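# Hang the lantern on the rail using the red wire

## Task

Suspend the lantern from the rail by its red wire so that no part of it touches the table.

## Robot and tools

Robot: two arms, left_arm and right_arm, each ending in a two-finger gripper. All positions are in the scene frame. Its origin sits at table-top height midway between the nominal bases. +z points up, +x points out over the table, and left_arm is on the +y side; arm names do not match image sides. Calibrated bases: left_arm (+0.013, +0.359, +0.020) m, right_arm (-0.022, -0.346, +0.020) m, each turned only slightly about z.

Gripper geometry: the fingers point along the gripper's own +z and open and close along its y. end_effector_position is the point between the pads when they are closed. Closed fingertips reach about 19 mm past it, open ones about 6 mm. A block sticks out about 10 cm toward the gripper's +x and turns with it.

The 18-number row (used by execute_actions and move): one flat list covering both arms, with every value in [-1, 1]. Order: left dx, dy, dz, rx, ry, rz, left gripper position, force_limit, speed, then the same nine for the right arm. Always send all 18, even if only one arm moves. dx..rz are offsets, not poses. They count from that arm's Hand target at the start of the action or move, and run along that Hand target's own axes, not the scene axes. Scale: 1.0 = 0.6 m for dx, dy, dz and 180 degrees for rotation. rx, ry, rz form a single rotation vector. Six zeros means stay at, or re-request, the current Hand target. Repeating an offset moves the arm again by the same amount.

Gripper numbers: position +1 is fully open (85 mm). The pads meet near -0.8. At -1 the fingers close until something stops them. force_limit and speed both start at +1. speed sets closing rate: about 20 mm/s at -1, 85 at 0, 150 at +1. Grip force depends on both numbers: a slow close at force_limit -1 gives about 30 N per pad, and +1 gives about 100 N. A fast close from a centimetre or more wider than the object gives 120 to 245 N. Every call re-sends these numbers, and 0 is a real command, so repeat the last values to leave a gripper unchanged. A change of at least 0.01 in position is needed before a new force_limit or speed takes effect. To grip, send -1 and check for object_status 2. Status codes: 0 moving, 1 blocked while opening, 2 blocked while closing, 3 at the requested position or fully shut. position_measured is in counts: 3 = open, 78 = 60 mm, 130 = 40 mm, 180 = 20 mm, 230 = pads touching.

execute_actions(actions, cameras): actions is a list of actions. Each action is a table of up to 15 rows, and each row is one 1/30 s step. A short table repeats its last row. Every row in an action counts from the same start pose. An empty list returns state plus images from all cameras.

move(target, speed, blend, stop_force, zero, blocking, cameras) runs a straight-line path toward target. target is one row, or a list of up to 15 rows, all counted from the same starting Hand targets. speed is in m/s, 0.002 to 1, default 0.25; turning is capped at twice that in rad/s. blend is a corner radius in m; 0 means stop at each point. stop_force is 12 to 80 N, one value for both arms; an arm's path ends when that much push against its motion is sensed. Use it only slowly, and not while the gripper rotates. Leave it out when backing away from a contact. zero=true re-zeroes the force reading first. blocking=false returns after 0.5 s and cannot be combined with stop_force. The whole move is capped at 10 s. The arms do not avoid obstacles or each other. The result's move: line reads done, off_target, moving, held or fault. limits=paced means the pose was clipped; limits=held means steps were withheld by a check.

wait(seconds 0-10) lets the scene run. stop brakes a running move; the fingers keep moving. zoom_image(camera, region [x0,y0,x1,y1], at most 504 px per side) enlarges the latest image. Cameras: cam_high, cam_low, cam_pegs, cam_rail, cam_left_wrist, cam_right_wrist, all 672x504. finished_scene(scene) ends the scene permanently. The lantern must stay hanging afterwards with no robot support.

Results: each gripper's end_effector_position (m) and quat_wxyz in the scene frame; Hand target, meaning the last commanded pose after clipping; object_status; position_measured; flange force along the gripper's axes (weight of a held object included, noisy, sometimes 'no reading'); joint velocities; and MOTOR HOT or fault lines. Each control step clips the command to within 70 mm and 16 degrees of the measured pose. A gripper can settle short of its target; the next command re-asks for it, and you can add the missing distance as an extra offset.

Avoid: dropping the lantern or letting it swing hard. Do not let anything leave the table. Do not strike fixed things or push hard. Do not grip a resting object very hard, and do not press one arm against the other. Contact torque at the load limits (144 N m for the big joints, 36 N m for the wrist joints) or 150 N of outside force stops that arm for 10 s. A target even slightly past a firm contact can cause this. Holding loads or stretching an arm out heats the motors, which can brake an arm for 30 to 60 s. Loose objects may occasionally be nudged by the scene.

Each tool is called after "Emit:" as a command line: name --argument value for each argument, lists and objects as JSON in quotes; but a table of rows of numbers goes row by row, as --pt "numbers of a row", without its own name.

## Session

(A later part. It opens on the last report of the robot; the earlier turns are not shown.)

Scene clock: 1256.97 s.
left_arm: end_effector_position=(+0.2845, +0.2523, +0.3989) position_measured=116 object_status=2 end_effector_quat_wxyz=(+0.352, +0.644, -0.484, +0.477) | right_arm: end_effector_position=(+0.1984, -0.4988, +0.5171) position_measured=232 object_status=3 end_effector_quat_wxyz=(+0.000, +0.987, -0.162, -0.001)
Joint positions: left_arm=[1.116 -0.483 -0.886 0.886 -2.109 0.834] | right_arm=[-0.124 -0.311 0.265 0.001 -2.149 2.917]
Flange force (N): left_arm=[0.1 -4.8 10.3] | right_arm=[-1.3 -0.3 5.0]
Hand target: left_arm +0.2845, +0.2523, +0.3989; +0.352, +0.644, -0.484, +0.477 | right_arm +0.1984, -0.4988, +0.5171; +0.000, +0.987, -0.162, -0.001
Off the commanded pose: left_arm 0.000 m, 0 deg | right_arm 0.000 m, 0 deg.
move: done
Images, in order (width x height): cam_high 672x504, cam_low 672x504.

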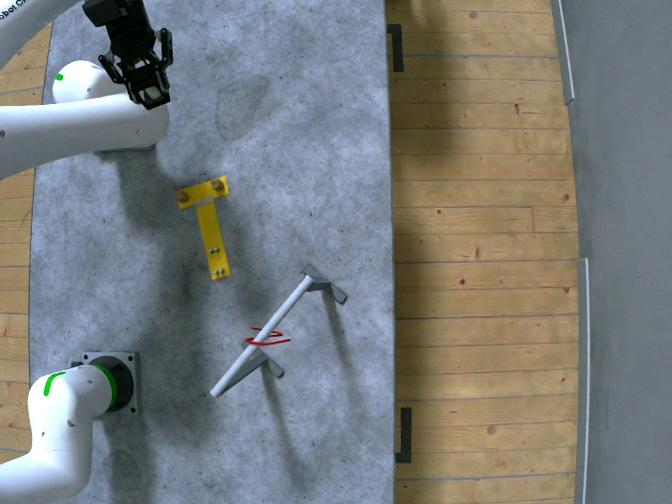

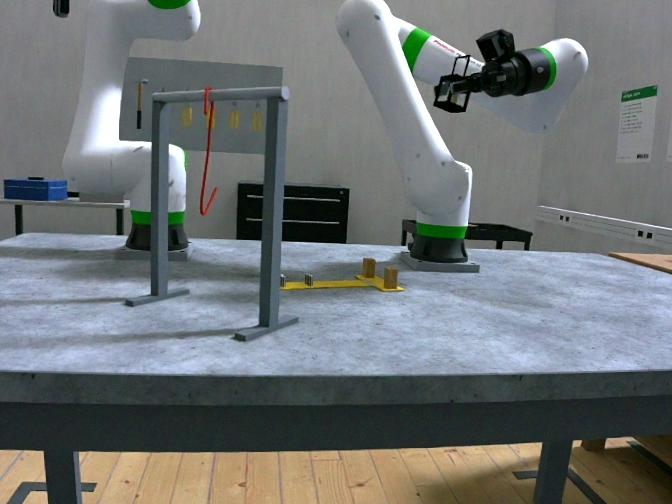

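Emit:
move --pt "0.0685 0 0.438 0 0 0 -1 -0.8 -1 0 0 0 0 0 0 -1 0.4 0" --pt "-0.05 0.09 0.6 0.253 -0.0696 -0.094 -1 -0.8 -1 0 0 0 0 0 0 -1 0.4 0" --pt "-0.212 0.176 0.772 0.253 -0.0696 -0.094 -1 -0.8 -1 0 0 0 0 0 0 -1 0.4 0" --speed 0.2 --blend 0.02 --cameras '["all"]'

Emit:
zoom_image --camera "cam_low" --region '[130, 60, 310, 260]'

Emit:
zoom_image --camera "cam_rail" --region '[200, 80, 450, 320]'

Scene clock: 1276.73 s.
left_arm: end_effector_position=(+0.3005, -0.1647, +0.1386) position_measured=116 object_status=2 end_effector_quat_wxyz=(+0.088, +0.838, -0.200, +0.500) | right_arm: end_effector_position=(+0.1984, -0.4988, +0.5171) position_measured=232 object_status=3 end_effector_quat_wxyz=(+0.000, +0.987, -0.162, -0.001)
Joint positions: left_arm=[-1.387 0.235 -0.826 1.342 0.859 2.506] | right_arm=[-0.124 -0.311 0.265 0.001 -2.149 2.917]
Flange force (N): left_arm=[-3.0 -0.1 -5.9] | right_arm=[-0.9 -0.5 4.5]
Hand target: left_arm +0.3006, -0.1647, +0.1386; +0.088, +0.838, -0.200, +0.499 | right_arm +0.1984, -0.4988, +0.5171; +0.000, +0.987, -0.162, -0.001
Off the commanded pose: left_arm 0.000 m, 0 deg | right_arm 0.000 m, 0 deg.
move: done; limits=paced
camera_calibration:
cam_left_wrist: T_world_to_cam=[[-0.444348, -0.894426, -0.050559, -0.00315687], [-0.671121, 0.369733, -0.642569, 0.366615], [0.593424, -0.251593, -0.764558, 0.0145129], [0, 0, 0, 1]] pos_world=[0.236028, -0.134722, 0.246512]
cam_right_wrist: T_world_to_cam=[[-0.299217, -0.953781, 0.0277579, -0.420897], [-0.891498, 0.289812, 0.348196, 0.156416], [-0.340148, 0.0794403, -0.937011, 0.725936], [0, 0, 0, 1]] pos_world=[0.260431, -0.504443, 0.637429]

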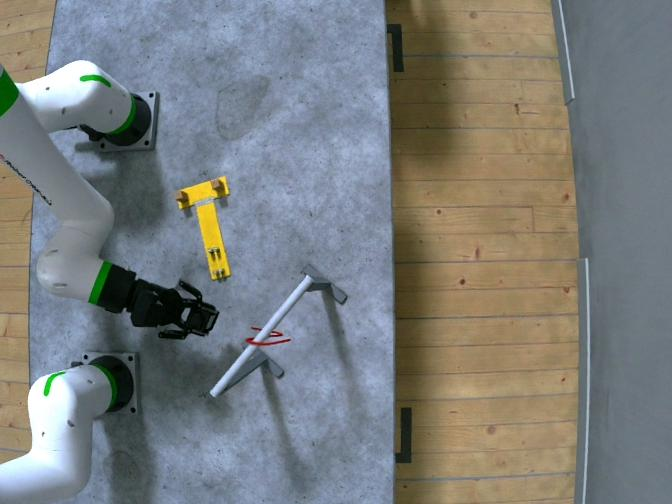

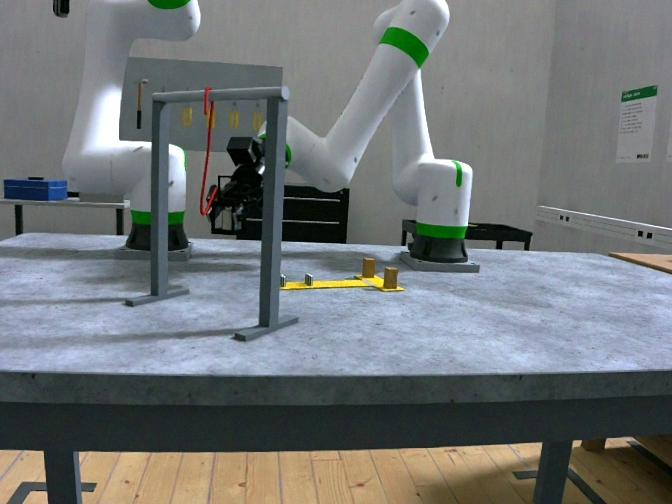

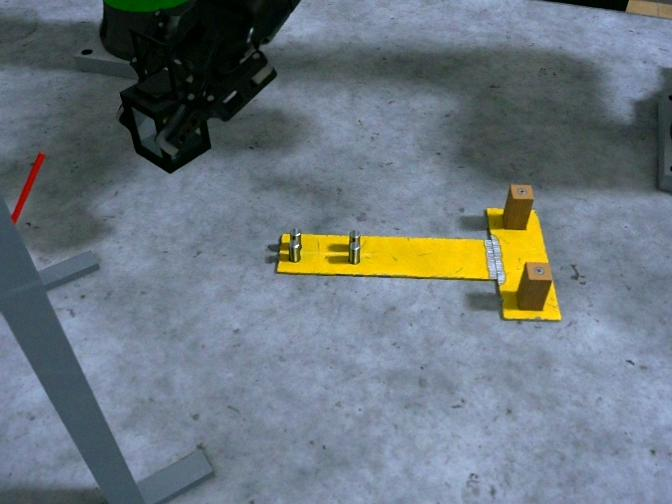

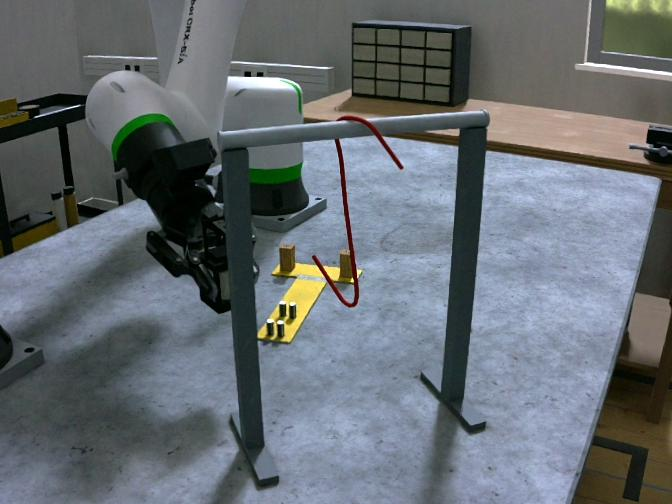

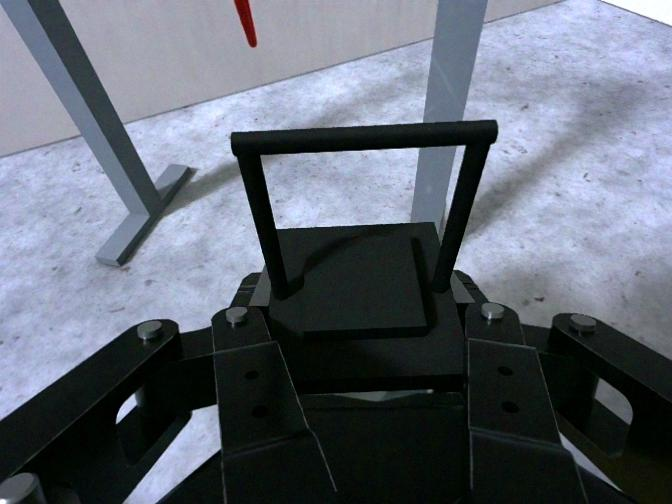

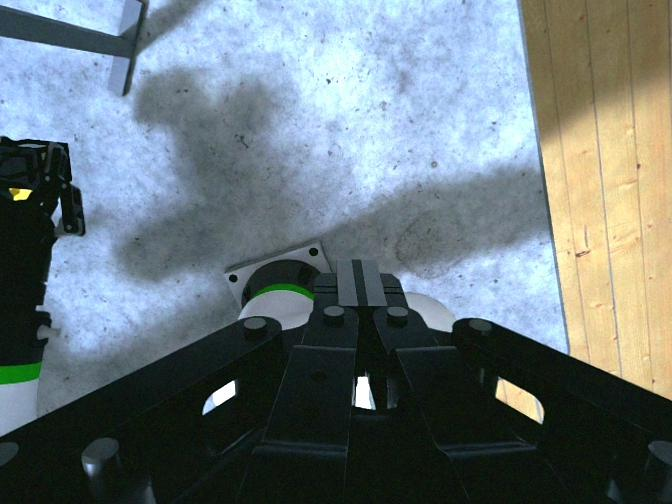

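Scaled by 2.520 from the camera's 672x504 image, which has a finer 960x720 frame.

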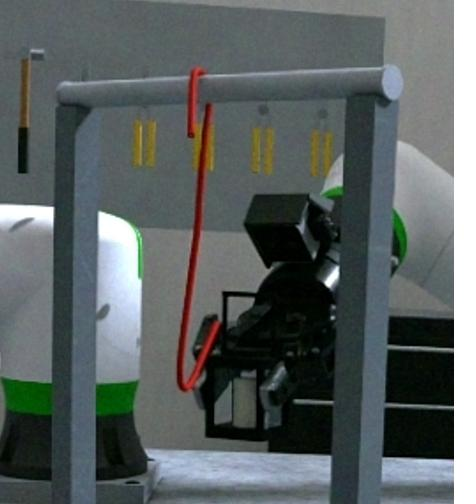

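Scaled by 2.016 from the camera's 672x504 image, which has a finer 960x720 frame.

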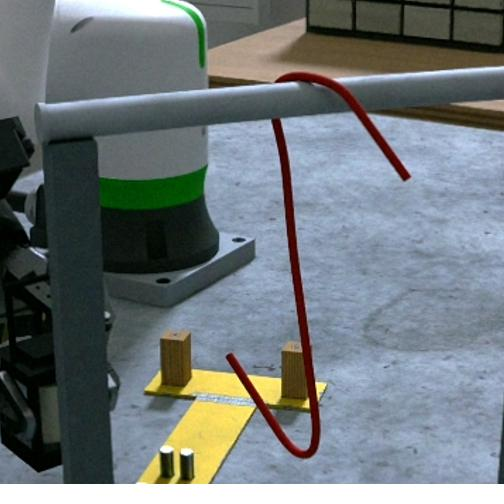

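Emit:
move --pt "0.0925 -0.064 0.1627 0 0 0 -1 -0.8 -1 0 0 0 0 0 0 -1 0.4 0" --speed 0.07 --cameras '["cam_high","cam_low","cam_rail","cam_left_wrist"]'

Emit:
zoom_image --camera "cam_low" --region '[160, 120, 290, 260]'

Emit:
zoom_image --camera "cam_rail" --region '[230, 180, 400, 350]'

Scene clock: 1298.80 s.
left_arm: end_effector_position=(+0.4185, -0.1774, +0.1416) position_measured=116 object_status=2 end_effector_quat_wxyz=(+0.088, +0.838, -0.200, +0.499) | right_arm: end_effector_position=(+0.1984, -0.4988, +0.5171) position_measured=232 object_status=3 end_effector_quat_wxyz=(+0.000, +0.987, -0.162, -0.001)
Joint positions: left_arm=[-1.056 0.309 -0.695 1.046 0.681 2.521] | right_arm=[-0.124 -0.311 0.265 0.001 -2.149 2.917]
Flange force (N): left_arm=[-1.4 0.9 -8.0] | right_arm=[-1.2 -0.6 5.2]
Hand target: left_arm +0.4185, -0.1774, +0.1416; +0.088, +0.838, -0.200, +0.499 | right_arm +0.1984, -0.4988, +0.5171; +0.000, +0.987, -0.162, -0.001
Off the commanded pose: left_arm 0.000 m, 0 deg | right_arm 0.000 m, 0 deg.
move: done
camera_calibration:
cam_left_wrist: T_world_to_cam=[[-0.444348, -0.894426, -0.050559, 0.0380242], [-0.671121, 0.369733, -0.642569, 0.452363], [0.593424, -0.251593, -0.764558, -0.0563533], [0, 0, 0, 1]] pos_world=[0.353928, -0.147422, 0.249512]
Images, in order (width x height): cam_high 672x504, cam_low 672x504, cam_rail 672x504, cam_left_wrist 672x504.

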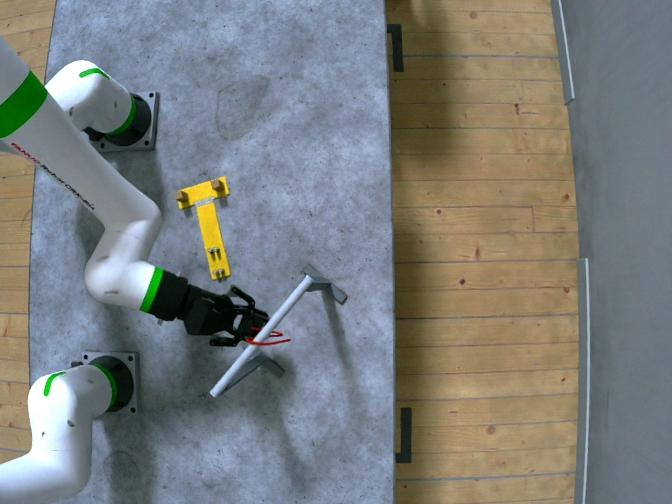

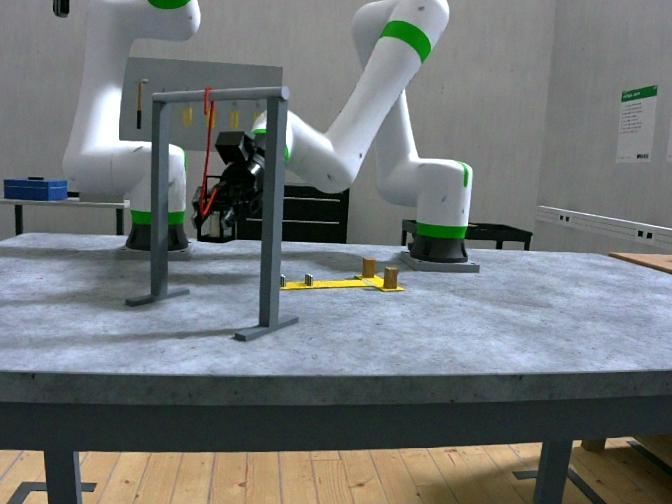

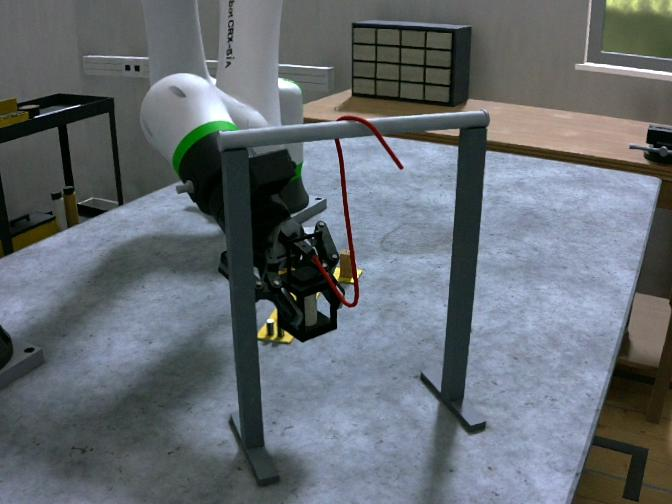

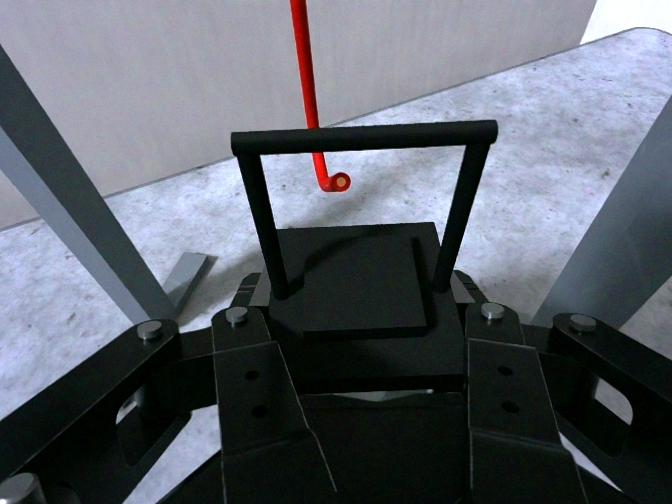

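Scaled by 3.600 from the camera's 672x504 image, which has a finer 960x720 frame.

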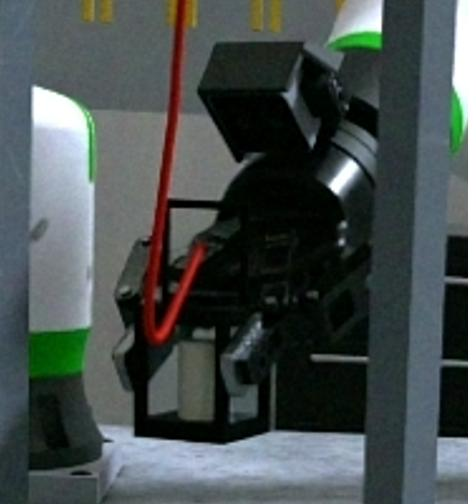

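Scaled by 2.965 from the camera's 672x504 image, which has a finer 960x720 frame.

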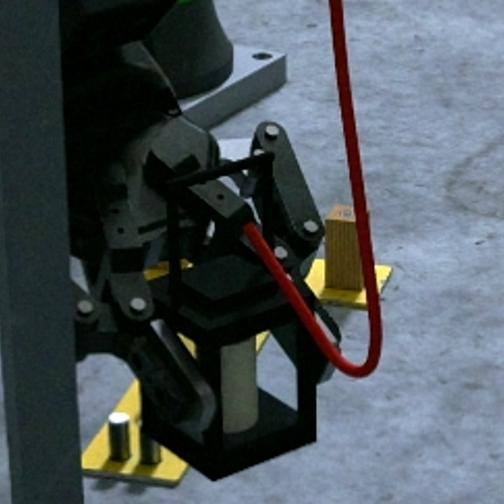

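Emit:
move --pt "0.0152 -0.0098 0.0505 0 0 0 -1 -0.8 -1 0 0 0 0 0 0 -1 0.4 0" --speed 0.05 --cameras '["cam_high","cam_low","cam_rail","cam_left_wrist"]'

Emit:
zoom_image --camera "cam_low" --region '[160, 120, 290, 260]'

Emit:
zoom_image --camera "cam_rail" --region '[230, 180, 400, 350]'

Scene clock: 1308.40 s.
left_arm: end_effector_position=(+0.4492, -0.1848, +0.1352) position_measured=116 object_status=2 end_effector_quat_wxyz=(+0.088, +0.838, -0.200, +0.499) | right_arm: end_effector_position=(+0.1984, -0.4988, +0.5171) position_measured=232 object_status=3 end_effector_quat_wxyz=(+0.000, +0.987, -0.162, -0.001)
Joint positions: left_arm=[-0.989 0.357 -0.638 0.974 0.646 2.54] | right_arm=[-0.124 -0.311 0.265 0.001 -2.149 2.917]
Flange force (N): left_arm=[-1.9 1.4 -7.9] | right_arm=[-1.2 -0.4 4.8]
Hand target: left_arm +0.4492, -0.1848, +0.1352; +0.088, +0.838, -0.200, +0.499 | right_arm +0.1984, -0.4988, +0.5171; +0.000, +0.987, -0.162, -0.001
Off the commanded pose: left_arm 0.000 m, 0 deg | right_arm 0.000 m, 0 deg.
move: done
camera_calibration:
cam_left_wrist: T_world_to_cam=[[-0.444288, -0.89446, -0.0505011, 0.0445915], [-0.67116, 0.369652, -0.642574, 0.471632], [0.593424, -0.251593, -0.764558, -0.0813518], [0, 0, 0, 1]] pos_world=[0.384628, -0.154922, 0.243112]
Images, in order (width x height): cam_high 672x504, cam_low 672x504, cam_rail 672x504, cam_left_wrist 672x504.

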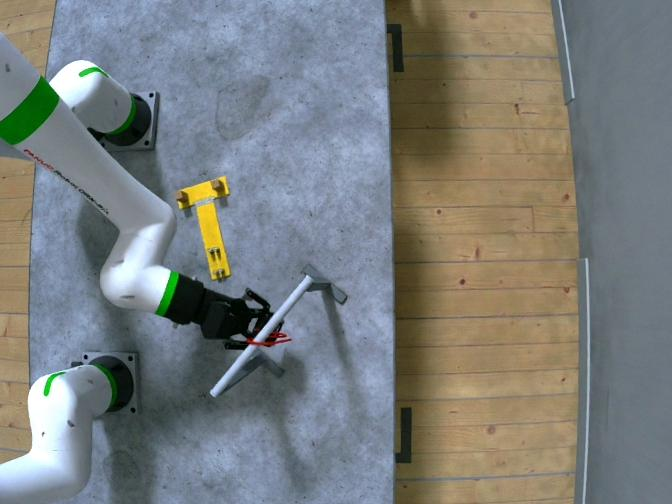

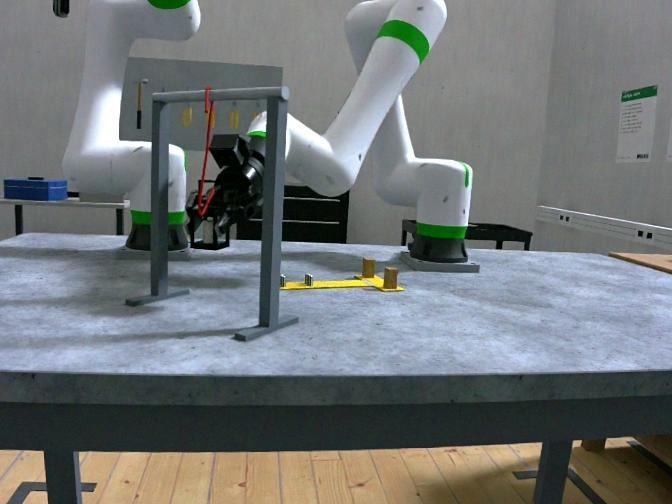

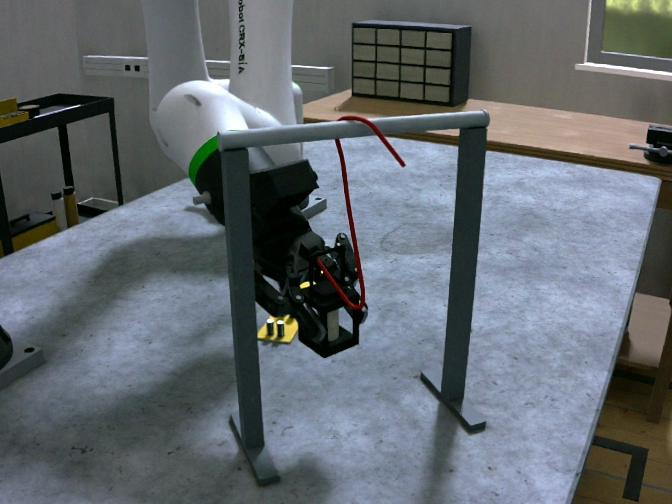

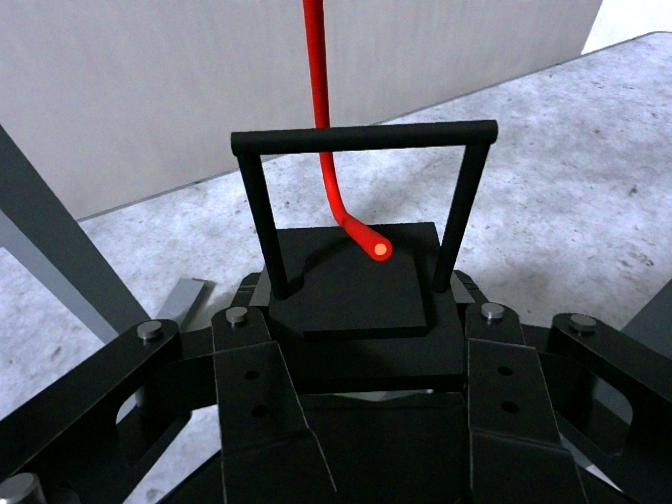

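Scaled by 3.600 from the camera's 672x504 image, which has a finer 960x720 frame.

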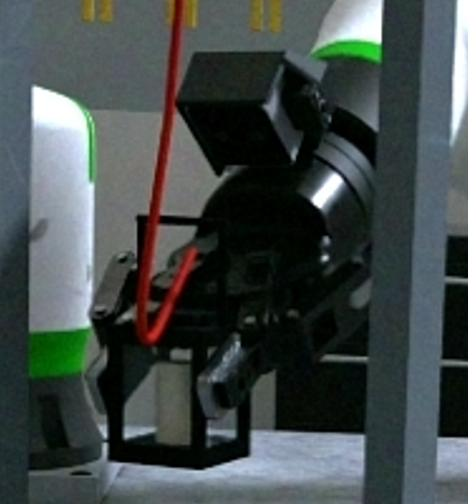

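Scaled by 2.965 from the camera's 672x504 image, which has a finer 960x720 frame.

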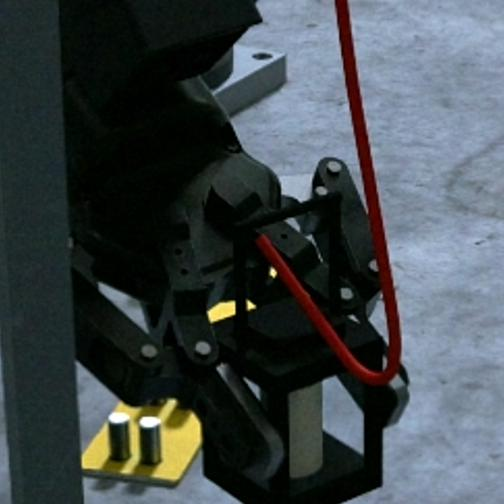

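Emit:
move --pt "0.0097 -0.004 0.0178 0 0 0 -1 -0.8 -1 0 0 0 0 0 0 -1 0.4 0" --pt "-0.026 -0.0032 0.0702 0 0 0 -1 -0.8 -1 0 0 0 0 0 0 -1 0.4 0" --speed 0.03 --cameras '["cam_high","cam_low","cam_rail","cam_left_wrist"]'

Emit:
zoom_image --camera "cam_low" --region '[160, 120, 290, 260]'

Emit:
zoom_image --camera "cam_rail" --region '[230, 90, 420, 370]'

Scene clock: 1317.30 s.
left_arm: end_effector_position=(+0.4772, -0.1938, +0.1012) position_measured=116 object_status=2 end_effector_quat_wxyz=(+0.088, +0.838, -0.200, +0.500) | right_arm: end_effector_position=(+0.1984, -0.4988, +0.5171) position_measured=232 object_status=3 end_effector_quat_wxyz=(+0.000, +0.987, -0.162, -0.001)
Joint positions: left_arm=[-0.924 0.459 -0.575 0.85 0.643 2.626] | right_arm=[-0.124 -0.311 0.265 0.001 -2.149 2.917]
Flange force (N): left_arm=[-0.7 1.8 -8.1] | right_arm=[-1.7 -0.8 5.7]
Hand target: left_arm +0.4772, -0.1938, +0.1012; +0.088, +0.838, -0.200, +0.499 | right_arm +0.1984, -0.4988, +0.5171; +0.000, +0.987, -0.162, -0.001
Off the commanded pose: left_arm 0.000 m, 0 deg | right_arm 0.000 m, 0 deg.
move: done
camera_calibration:
cam_left_wrist: T_world_to_cam=[[-0.444288, -0.89446, -0.0505011, 0.0473539], [-0.67116, 0.369652, -0.642574, 0.471866], [0.593424, -0.251593, -0.764558, -0.126202], [0, 0, 0, 1]] pos_world=[0.412628, -0.163822, 0.209112]
Images, in order (width x height): cam_high 672x504, cam_low 672x504, cam_rail 672x504, cam_left_wrist 672x504.

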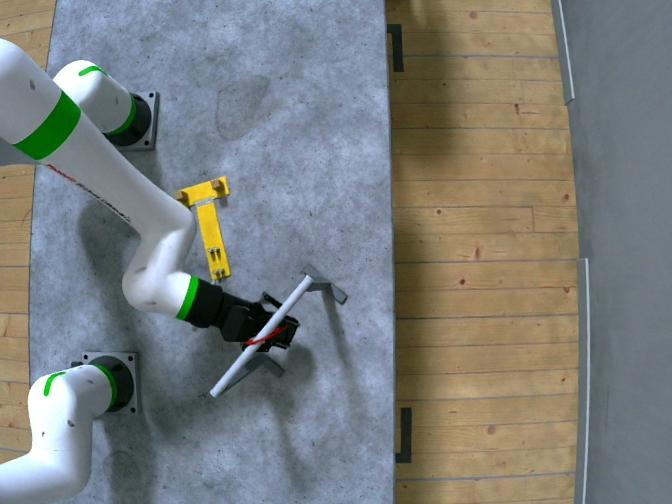

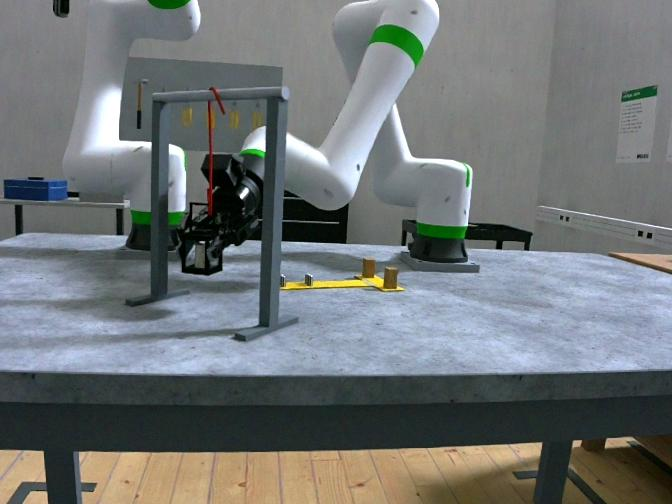

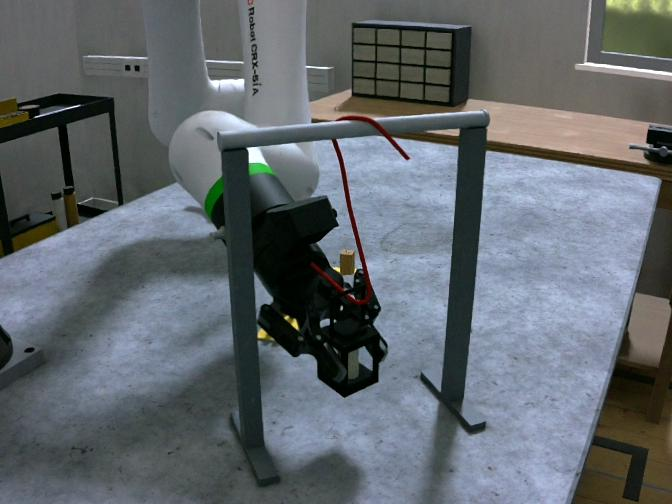

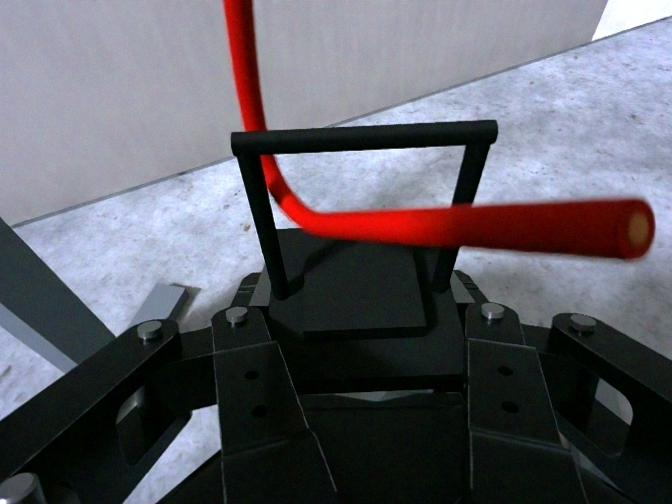

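Scaled by 3.600 from the camera's 672x504 image, which has a finer 960x720 frame.

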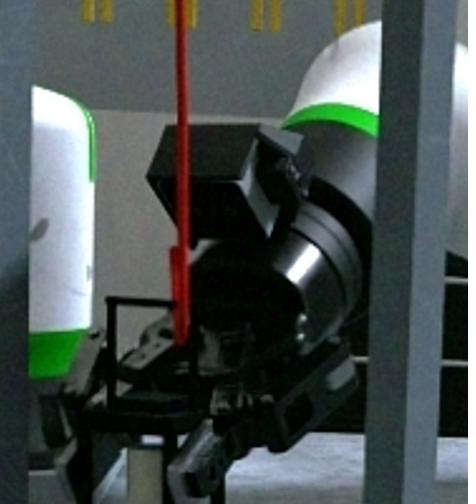

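Scaled by 1.800 from the camera's 672x504 image, which has a finer 960x720 frame.

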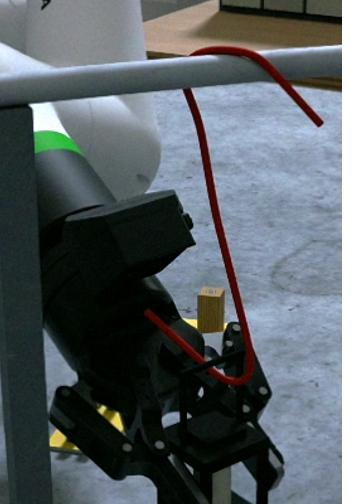

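Emit:
move --pt "-0.0233 0.0014 0.0129 0 0 0 -1 -0.8 -1 0 0 0 0 0 0 -1 0.4 0" --speed 0.02 --cameras '["cam_high","cam_low","cam_rail","cam_left_wrist"]'

Emit:
zoom_image --camera "cam_low" --region '[140, 70, 290, 290]'

Emit:
zoom_image --camera "cam_rail" --region '[230, 90, 420, 410]'

Scene clock: 1324.80 s.
left_arm: end_effector_position=(+0.4772, -0.1938, +0.0853) position_measured=116 object_status=2 end_effector_quat_wxyz=(+0.088, +0.838, -0.200, +0.500) | right_arm: end_effector_position=(+0.1984, -0.4988, +0.5171) position_measured=232 object_status=3 end_effector_quat_wxyz=(+0.000, +0.987, -0.162, -0.001)
Joint positions: left_arm=[-0.916 0.49 -0.572 0.813 0.659 2.665] | right_arm=[-0.124 -0.311 0.265 0.001 -2.149 2.917]
Flange force (N): left_arm=[9.7 1.9 -13.8] | right_arm=[-1.0 -0.4 4.8]
Hand target: left_arm +0.4772, -0.1938, +0.0852; +0.088, +0.838, -0.200, +0.499 | right_arm +0.1984, -0.4988, +0.5171; +0.000, +0.987, -0.162, -0.001
Off the commanded pose: left_arm 0.000 m, 0 deg | right_arm 0.000 m, 0 deg.
move: done
camera_calibration:
cam_left_wrist: T_world_to_cam=[[-0.444284, -0.894462, -0.0504976, 0.0465434], [-0.671163, 0.369648, -0.642574, 0.461586], [0.593424, -0.251593, -0.764558, -0.138435], [0, 0, 0, 1]] pos_world=[0.412628, -0.163822, 0.193112]
Images, in order (width x height): cam_high 672x504, cam_low 672x504, cam_rail 672x504, cam_left_wrist 672x504.

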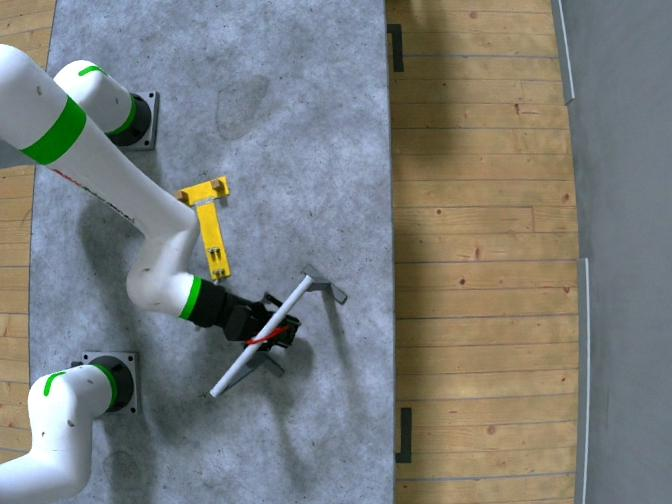

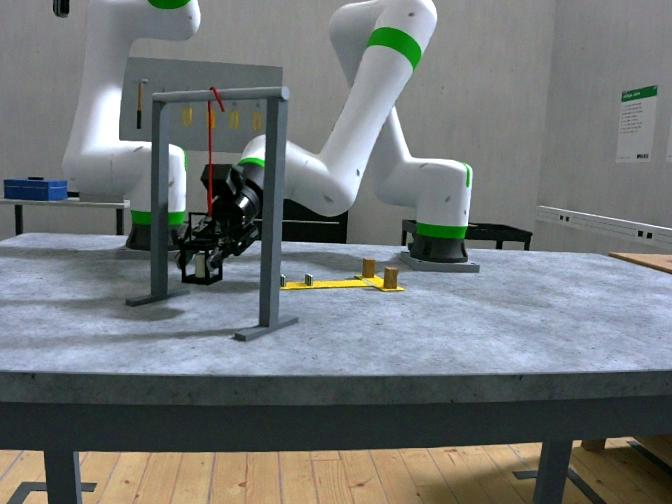

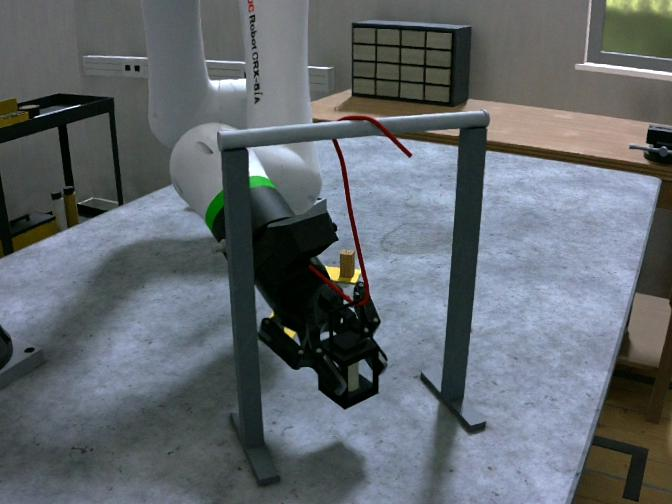

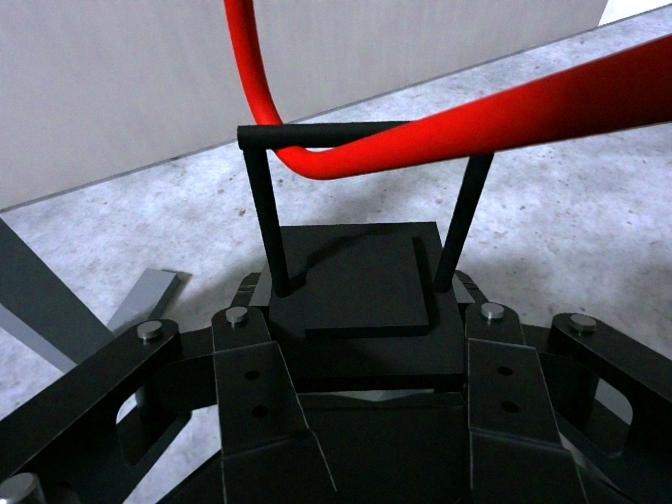

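Scaled by 2.291 from the camera's 672x504 image, which has a finer 960x720 frame.

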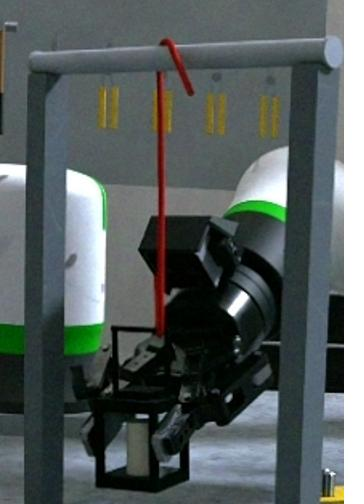

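Scaled by 1.575 from the camera's 672x504 image, which has a finer 960x720 frame.

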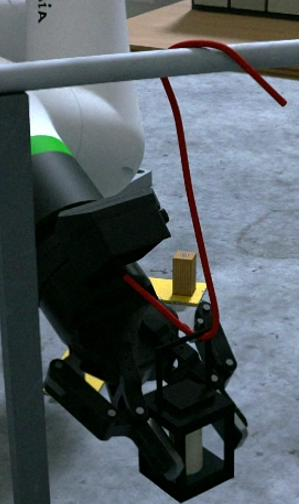

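Emit:
move --pt "0.004 0 -0.002 0 0 0 -1 -0.8 -1 0 0 0 0 0 0 -1 0.4 0" --speed 0.02

Emit:
move --pt "0 0 0 0 0 0 0.45 -0.8 -1 0 0 0 0 0 0 -1 0.4 0" --cameras '["cam_low","cam_rail","cam_left_wrist"]'

Emit:
zoom_image --camera "cam_rail" --region '[230, 90, 420, 410]'

Emit:
zoom_image --camera "cam_low" --region '[140, 70, 290, 290]'

Scene clock: 1332.27 s.
left_arm: end_effector_position=(+0.4772, -0.1940, +0.0879) position_measured=116 object_status=2 end_effector_quat_wxyz=(+0.087, +0.838, -0.200, +0.499) | right_arm: end_effector_position=(+0.1984, -0.4988, +0.5171) position_measured=232 object_status=3 end_effector_quat_wxyz=(+0.000, +0.987, -0.162, -0.001)
Joint positions: left_arm=[-0.918 0.486 -0.572 0.819 0.656 2.659] | right_arm=[-0.124 -0.311 0.265 0.001 -2.149 2.917]
Flange force (N): left_arm=[0.3 1.8 -8.6] | right_arm=[-1.0 -0.7 4.8]
Hand target: left_arm +0.4772, -0.1940, +0.0879; +0.088, +0.838, -0.200, +0.499 | right_arm +0.1984, -0.4988, +0.5171; +0.000, +0.987, -0.162, -0.001
Off the commanded pose: left_arm 0.000 m, 0 deg | right_arm 0.000 m, 0 deg.
move: done

Scene clock: 1333.37 s.
left_arm: end_effector_position=(+0.4772, -0.1940, +0.0879) position_measured=72 object_status=0 end_effector_quat_wxyz=(+0.088, +0.838, -0.200, +0.499) | right_arm: end_effector_position=(+0.1984, -0.4988, +0.5171) position_measured=232 object_status=3 end_effector_quat_wxyz=(+0.000, +0.987, -0.162, -0.001)
Joint positions: left_arm=[-0.918 0.485 -0.572 0.819 0.656 2.659] | right_arm=[-0.124 -0.311 0.265 0.001 -2.149 2.917]
Flange force (N): left_arm=[0.7 1.9 -8.7] | right_arm=[-1.3 -0.3 5.4]
Hand target: left_arm +0.4772, -0.1940, +0.0879; +0.088, +0.838, -0.200, +0.499 | right_arm +0.1984, -0.4988, +0.5171; +0.000, +0.987, -0.162, -0.001
Off the commanded pose: left_arm 0.000 m, 0 deg | right_arm 0.000 m, 0 deg.
move: done
camera_calibration:
cam_left_wrist: T_world_to_cam=[[-0.444314, -0.894449, -0.0504672, 0.0465091], [-0.6712, 0.369669, -0.642522, 0.463403], [0.59336, -0.251608, -0.764603, -0.136388], [0, 0, 0, 1]] pos_world=[0.412628, -0.164022, 0.195812]
Images, in order (width x height): cam_low 672x504, cam_rail 672x504, cam_left_wrist 672x504.

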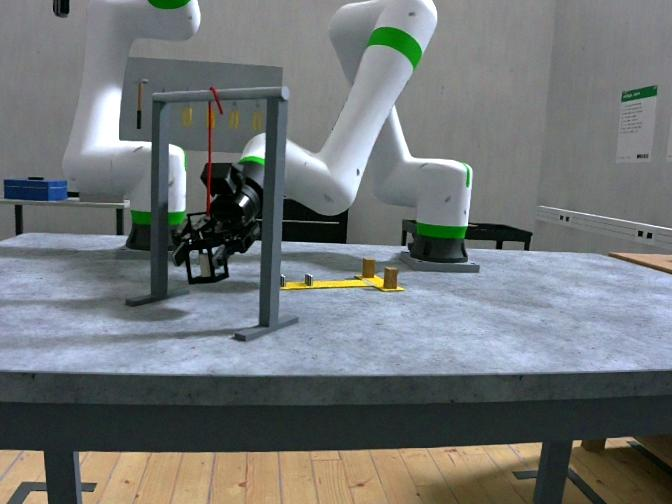

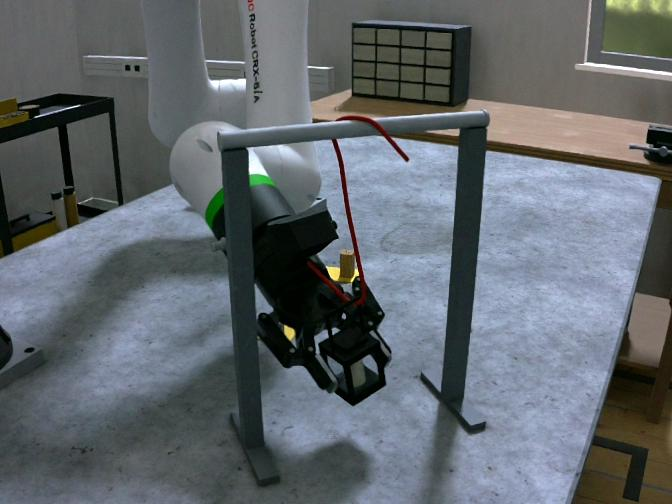

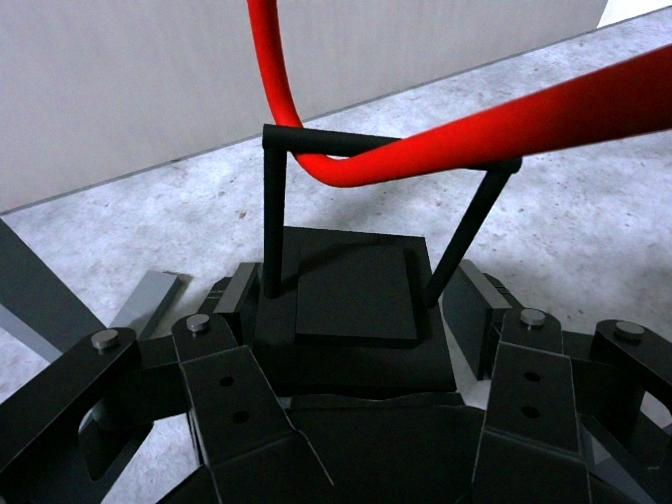

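Scaled by 1.575 from the camera's 672x504 image, which has a finer 960x720 frame.

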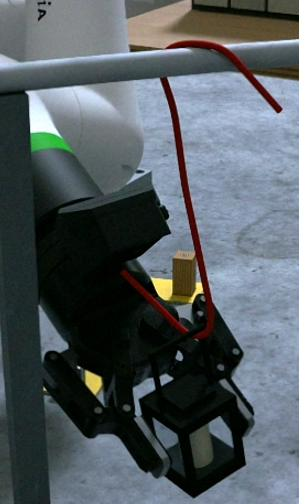

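Scaled by 2.291 from the camera's 672x504 image, which has a finer 960x720 frame.

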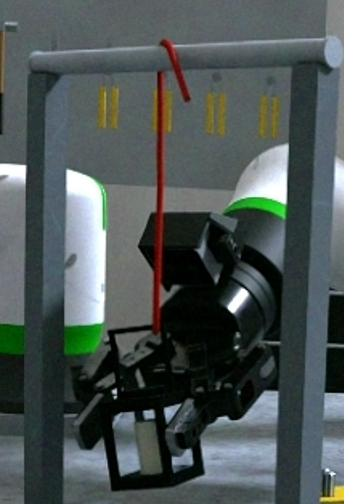

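Emit:
move --pt "0 0 0 0 0 0 1 -0.8 -1 0 0 0 0 0 0 -1 0.4 0"

Emit:
move --pt "-0.132 0.008 -0.238 0 0 0 1 -0.8 -1 0 0 0 0 0 0 -1 0.4 0" --speed 0.04 --cameras '["cam_high","cam_low","cam_rail","cam_left_wrist"]'

Emit:
zoom_image --camera "cam_rail" --region '[230, 90, 420, 410]'

Scene clock: 1343.60 s.
left_arm: end_effector_position=(+0.4772, -0.1940, +0.0879) position_measured=3 object_status=0 end_effector_quat_wxyz=(+0.088, +0.838, -0.200, +0.499) | right_arm: end_effector_position=(+0.1984, -0.4988, +0.5171) position_measured=232 object_status=3 end_effector_quat_wxyz=(+0.000, +0.987, -0.162, -0.001)
Joint positions: left_arm=[-0.918 0.485 -0.572 0.819 0.656 2.659] | right_arm=[-0.124 -0.311 0.265 0.001 -2.149 2.917]
Flange force (N): left_arm=[0.7 1.9 -8.9] | right_arm=[-1.1 -0.4 5.4]
Hand target: left_arm +0.4772, -0.1940, +0.0879; +0.088, +0.838, -0.200, +0.499 | right_arm +0.1984, -0.4988, +0.5171; +0.000, +0.987, -0.162, -0.001
Off the commanded pose: left_arm 0.000 m, 0 deg | right_arm 0.000 m, 0 deg.
move: done

Scene clock: 1348.00 s.
left_arm: end_effector_position=(+0.3272, -0.1293, +0.0879) position_measured=3 object_status=3 end_effector_quat_wxyz=(+0.088, +0.838, -0.199, +0.499) | right_arm: end_effector_position=(+0.1984, -0.4988, +0.5171) position_measured=232 object_status=3 end_effector_quat_wxyz=(+0.000, +0.987, -0.162, -0.001)
Joint positions: left_arm=[-1.212 0.289 -0.905 1.049 0.838 2.708] | right_arm=[-0.124 -0.311 0.265 0.001 -2.149 2.917]
Flange force (N): left_arm=[0.0 1.5 -10.4] | right_arm=[-1.2 -0.8 5.0]
Hand target: left_arm +0.3272, -0.1293, +0.0879; +0.088, +0.838, -0.200, +0.499 | right_arm +0.1984, -0.4988, +0.5171; +0.000, +0.987, -0.162, -0.001
Off the commanded pose: left_arm 0.000 m, 0 deg | right_arm 0.000 m, 0 deg.
move: done
camera_calibration:
cam_left_wrist: T_world_to_cam=[[-0.444224, -0.894498, -0.0503811, 0.0376876], [-0.671259, 0.369549, -0.64253, 0.338811], [0.59336, -0.251609, -0.764603, -0.031105], [0, 0, 0, 1]] pos_world=[0.262628, -0.0993222, 0.195812]
Images, in order (width x height): cam_high 672x504, cam_low 672x504, cam_rail 672x504, cam_left_wrist 672x504.

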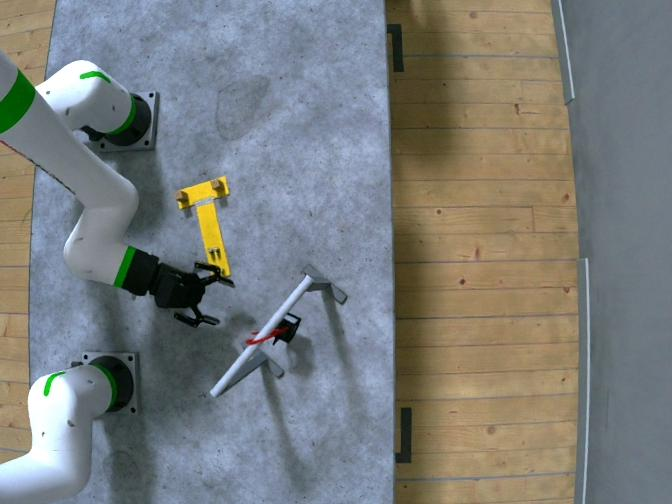

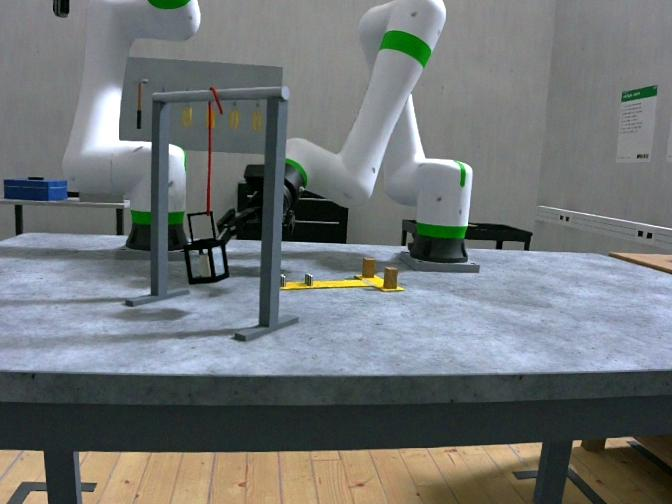

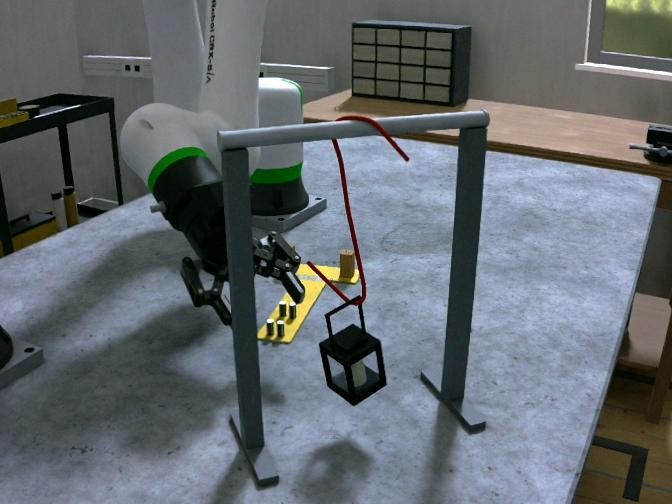

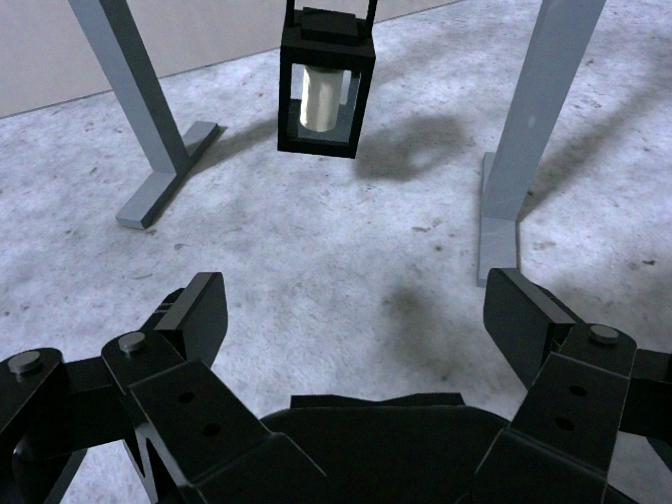

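Scaled by 1.575 from the camera's 672x504 image, which has a finer 960x720 frame.

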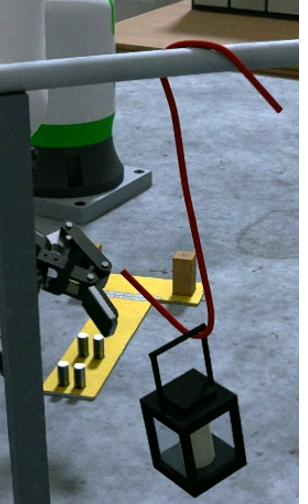

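Emit:
finished_scene --scene 1

The scene is finished: the task was done.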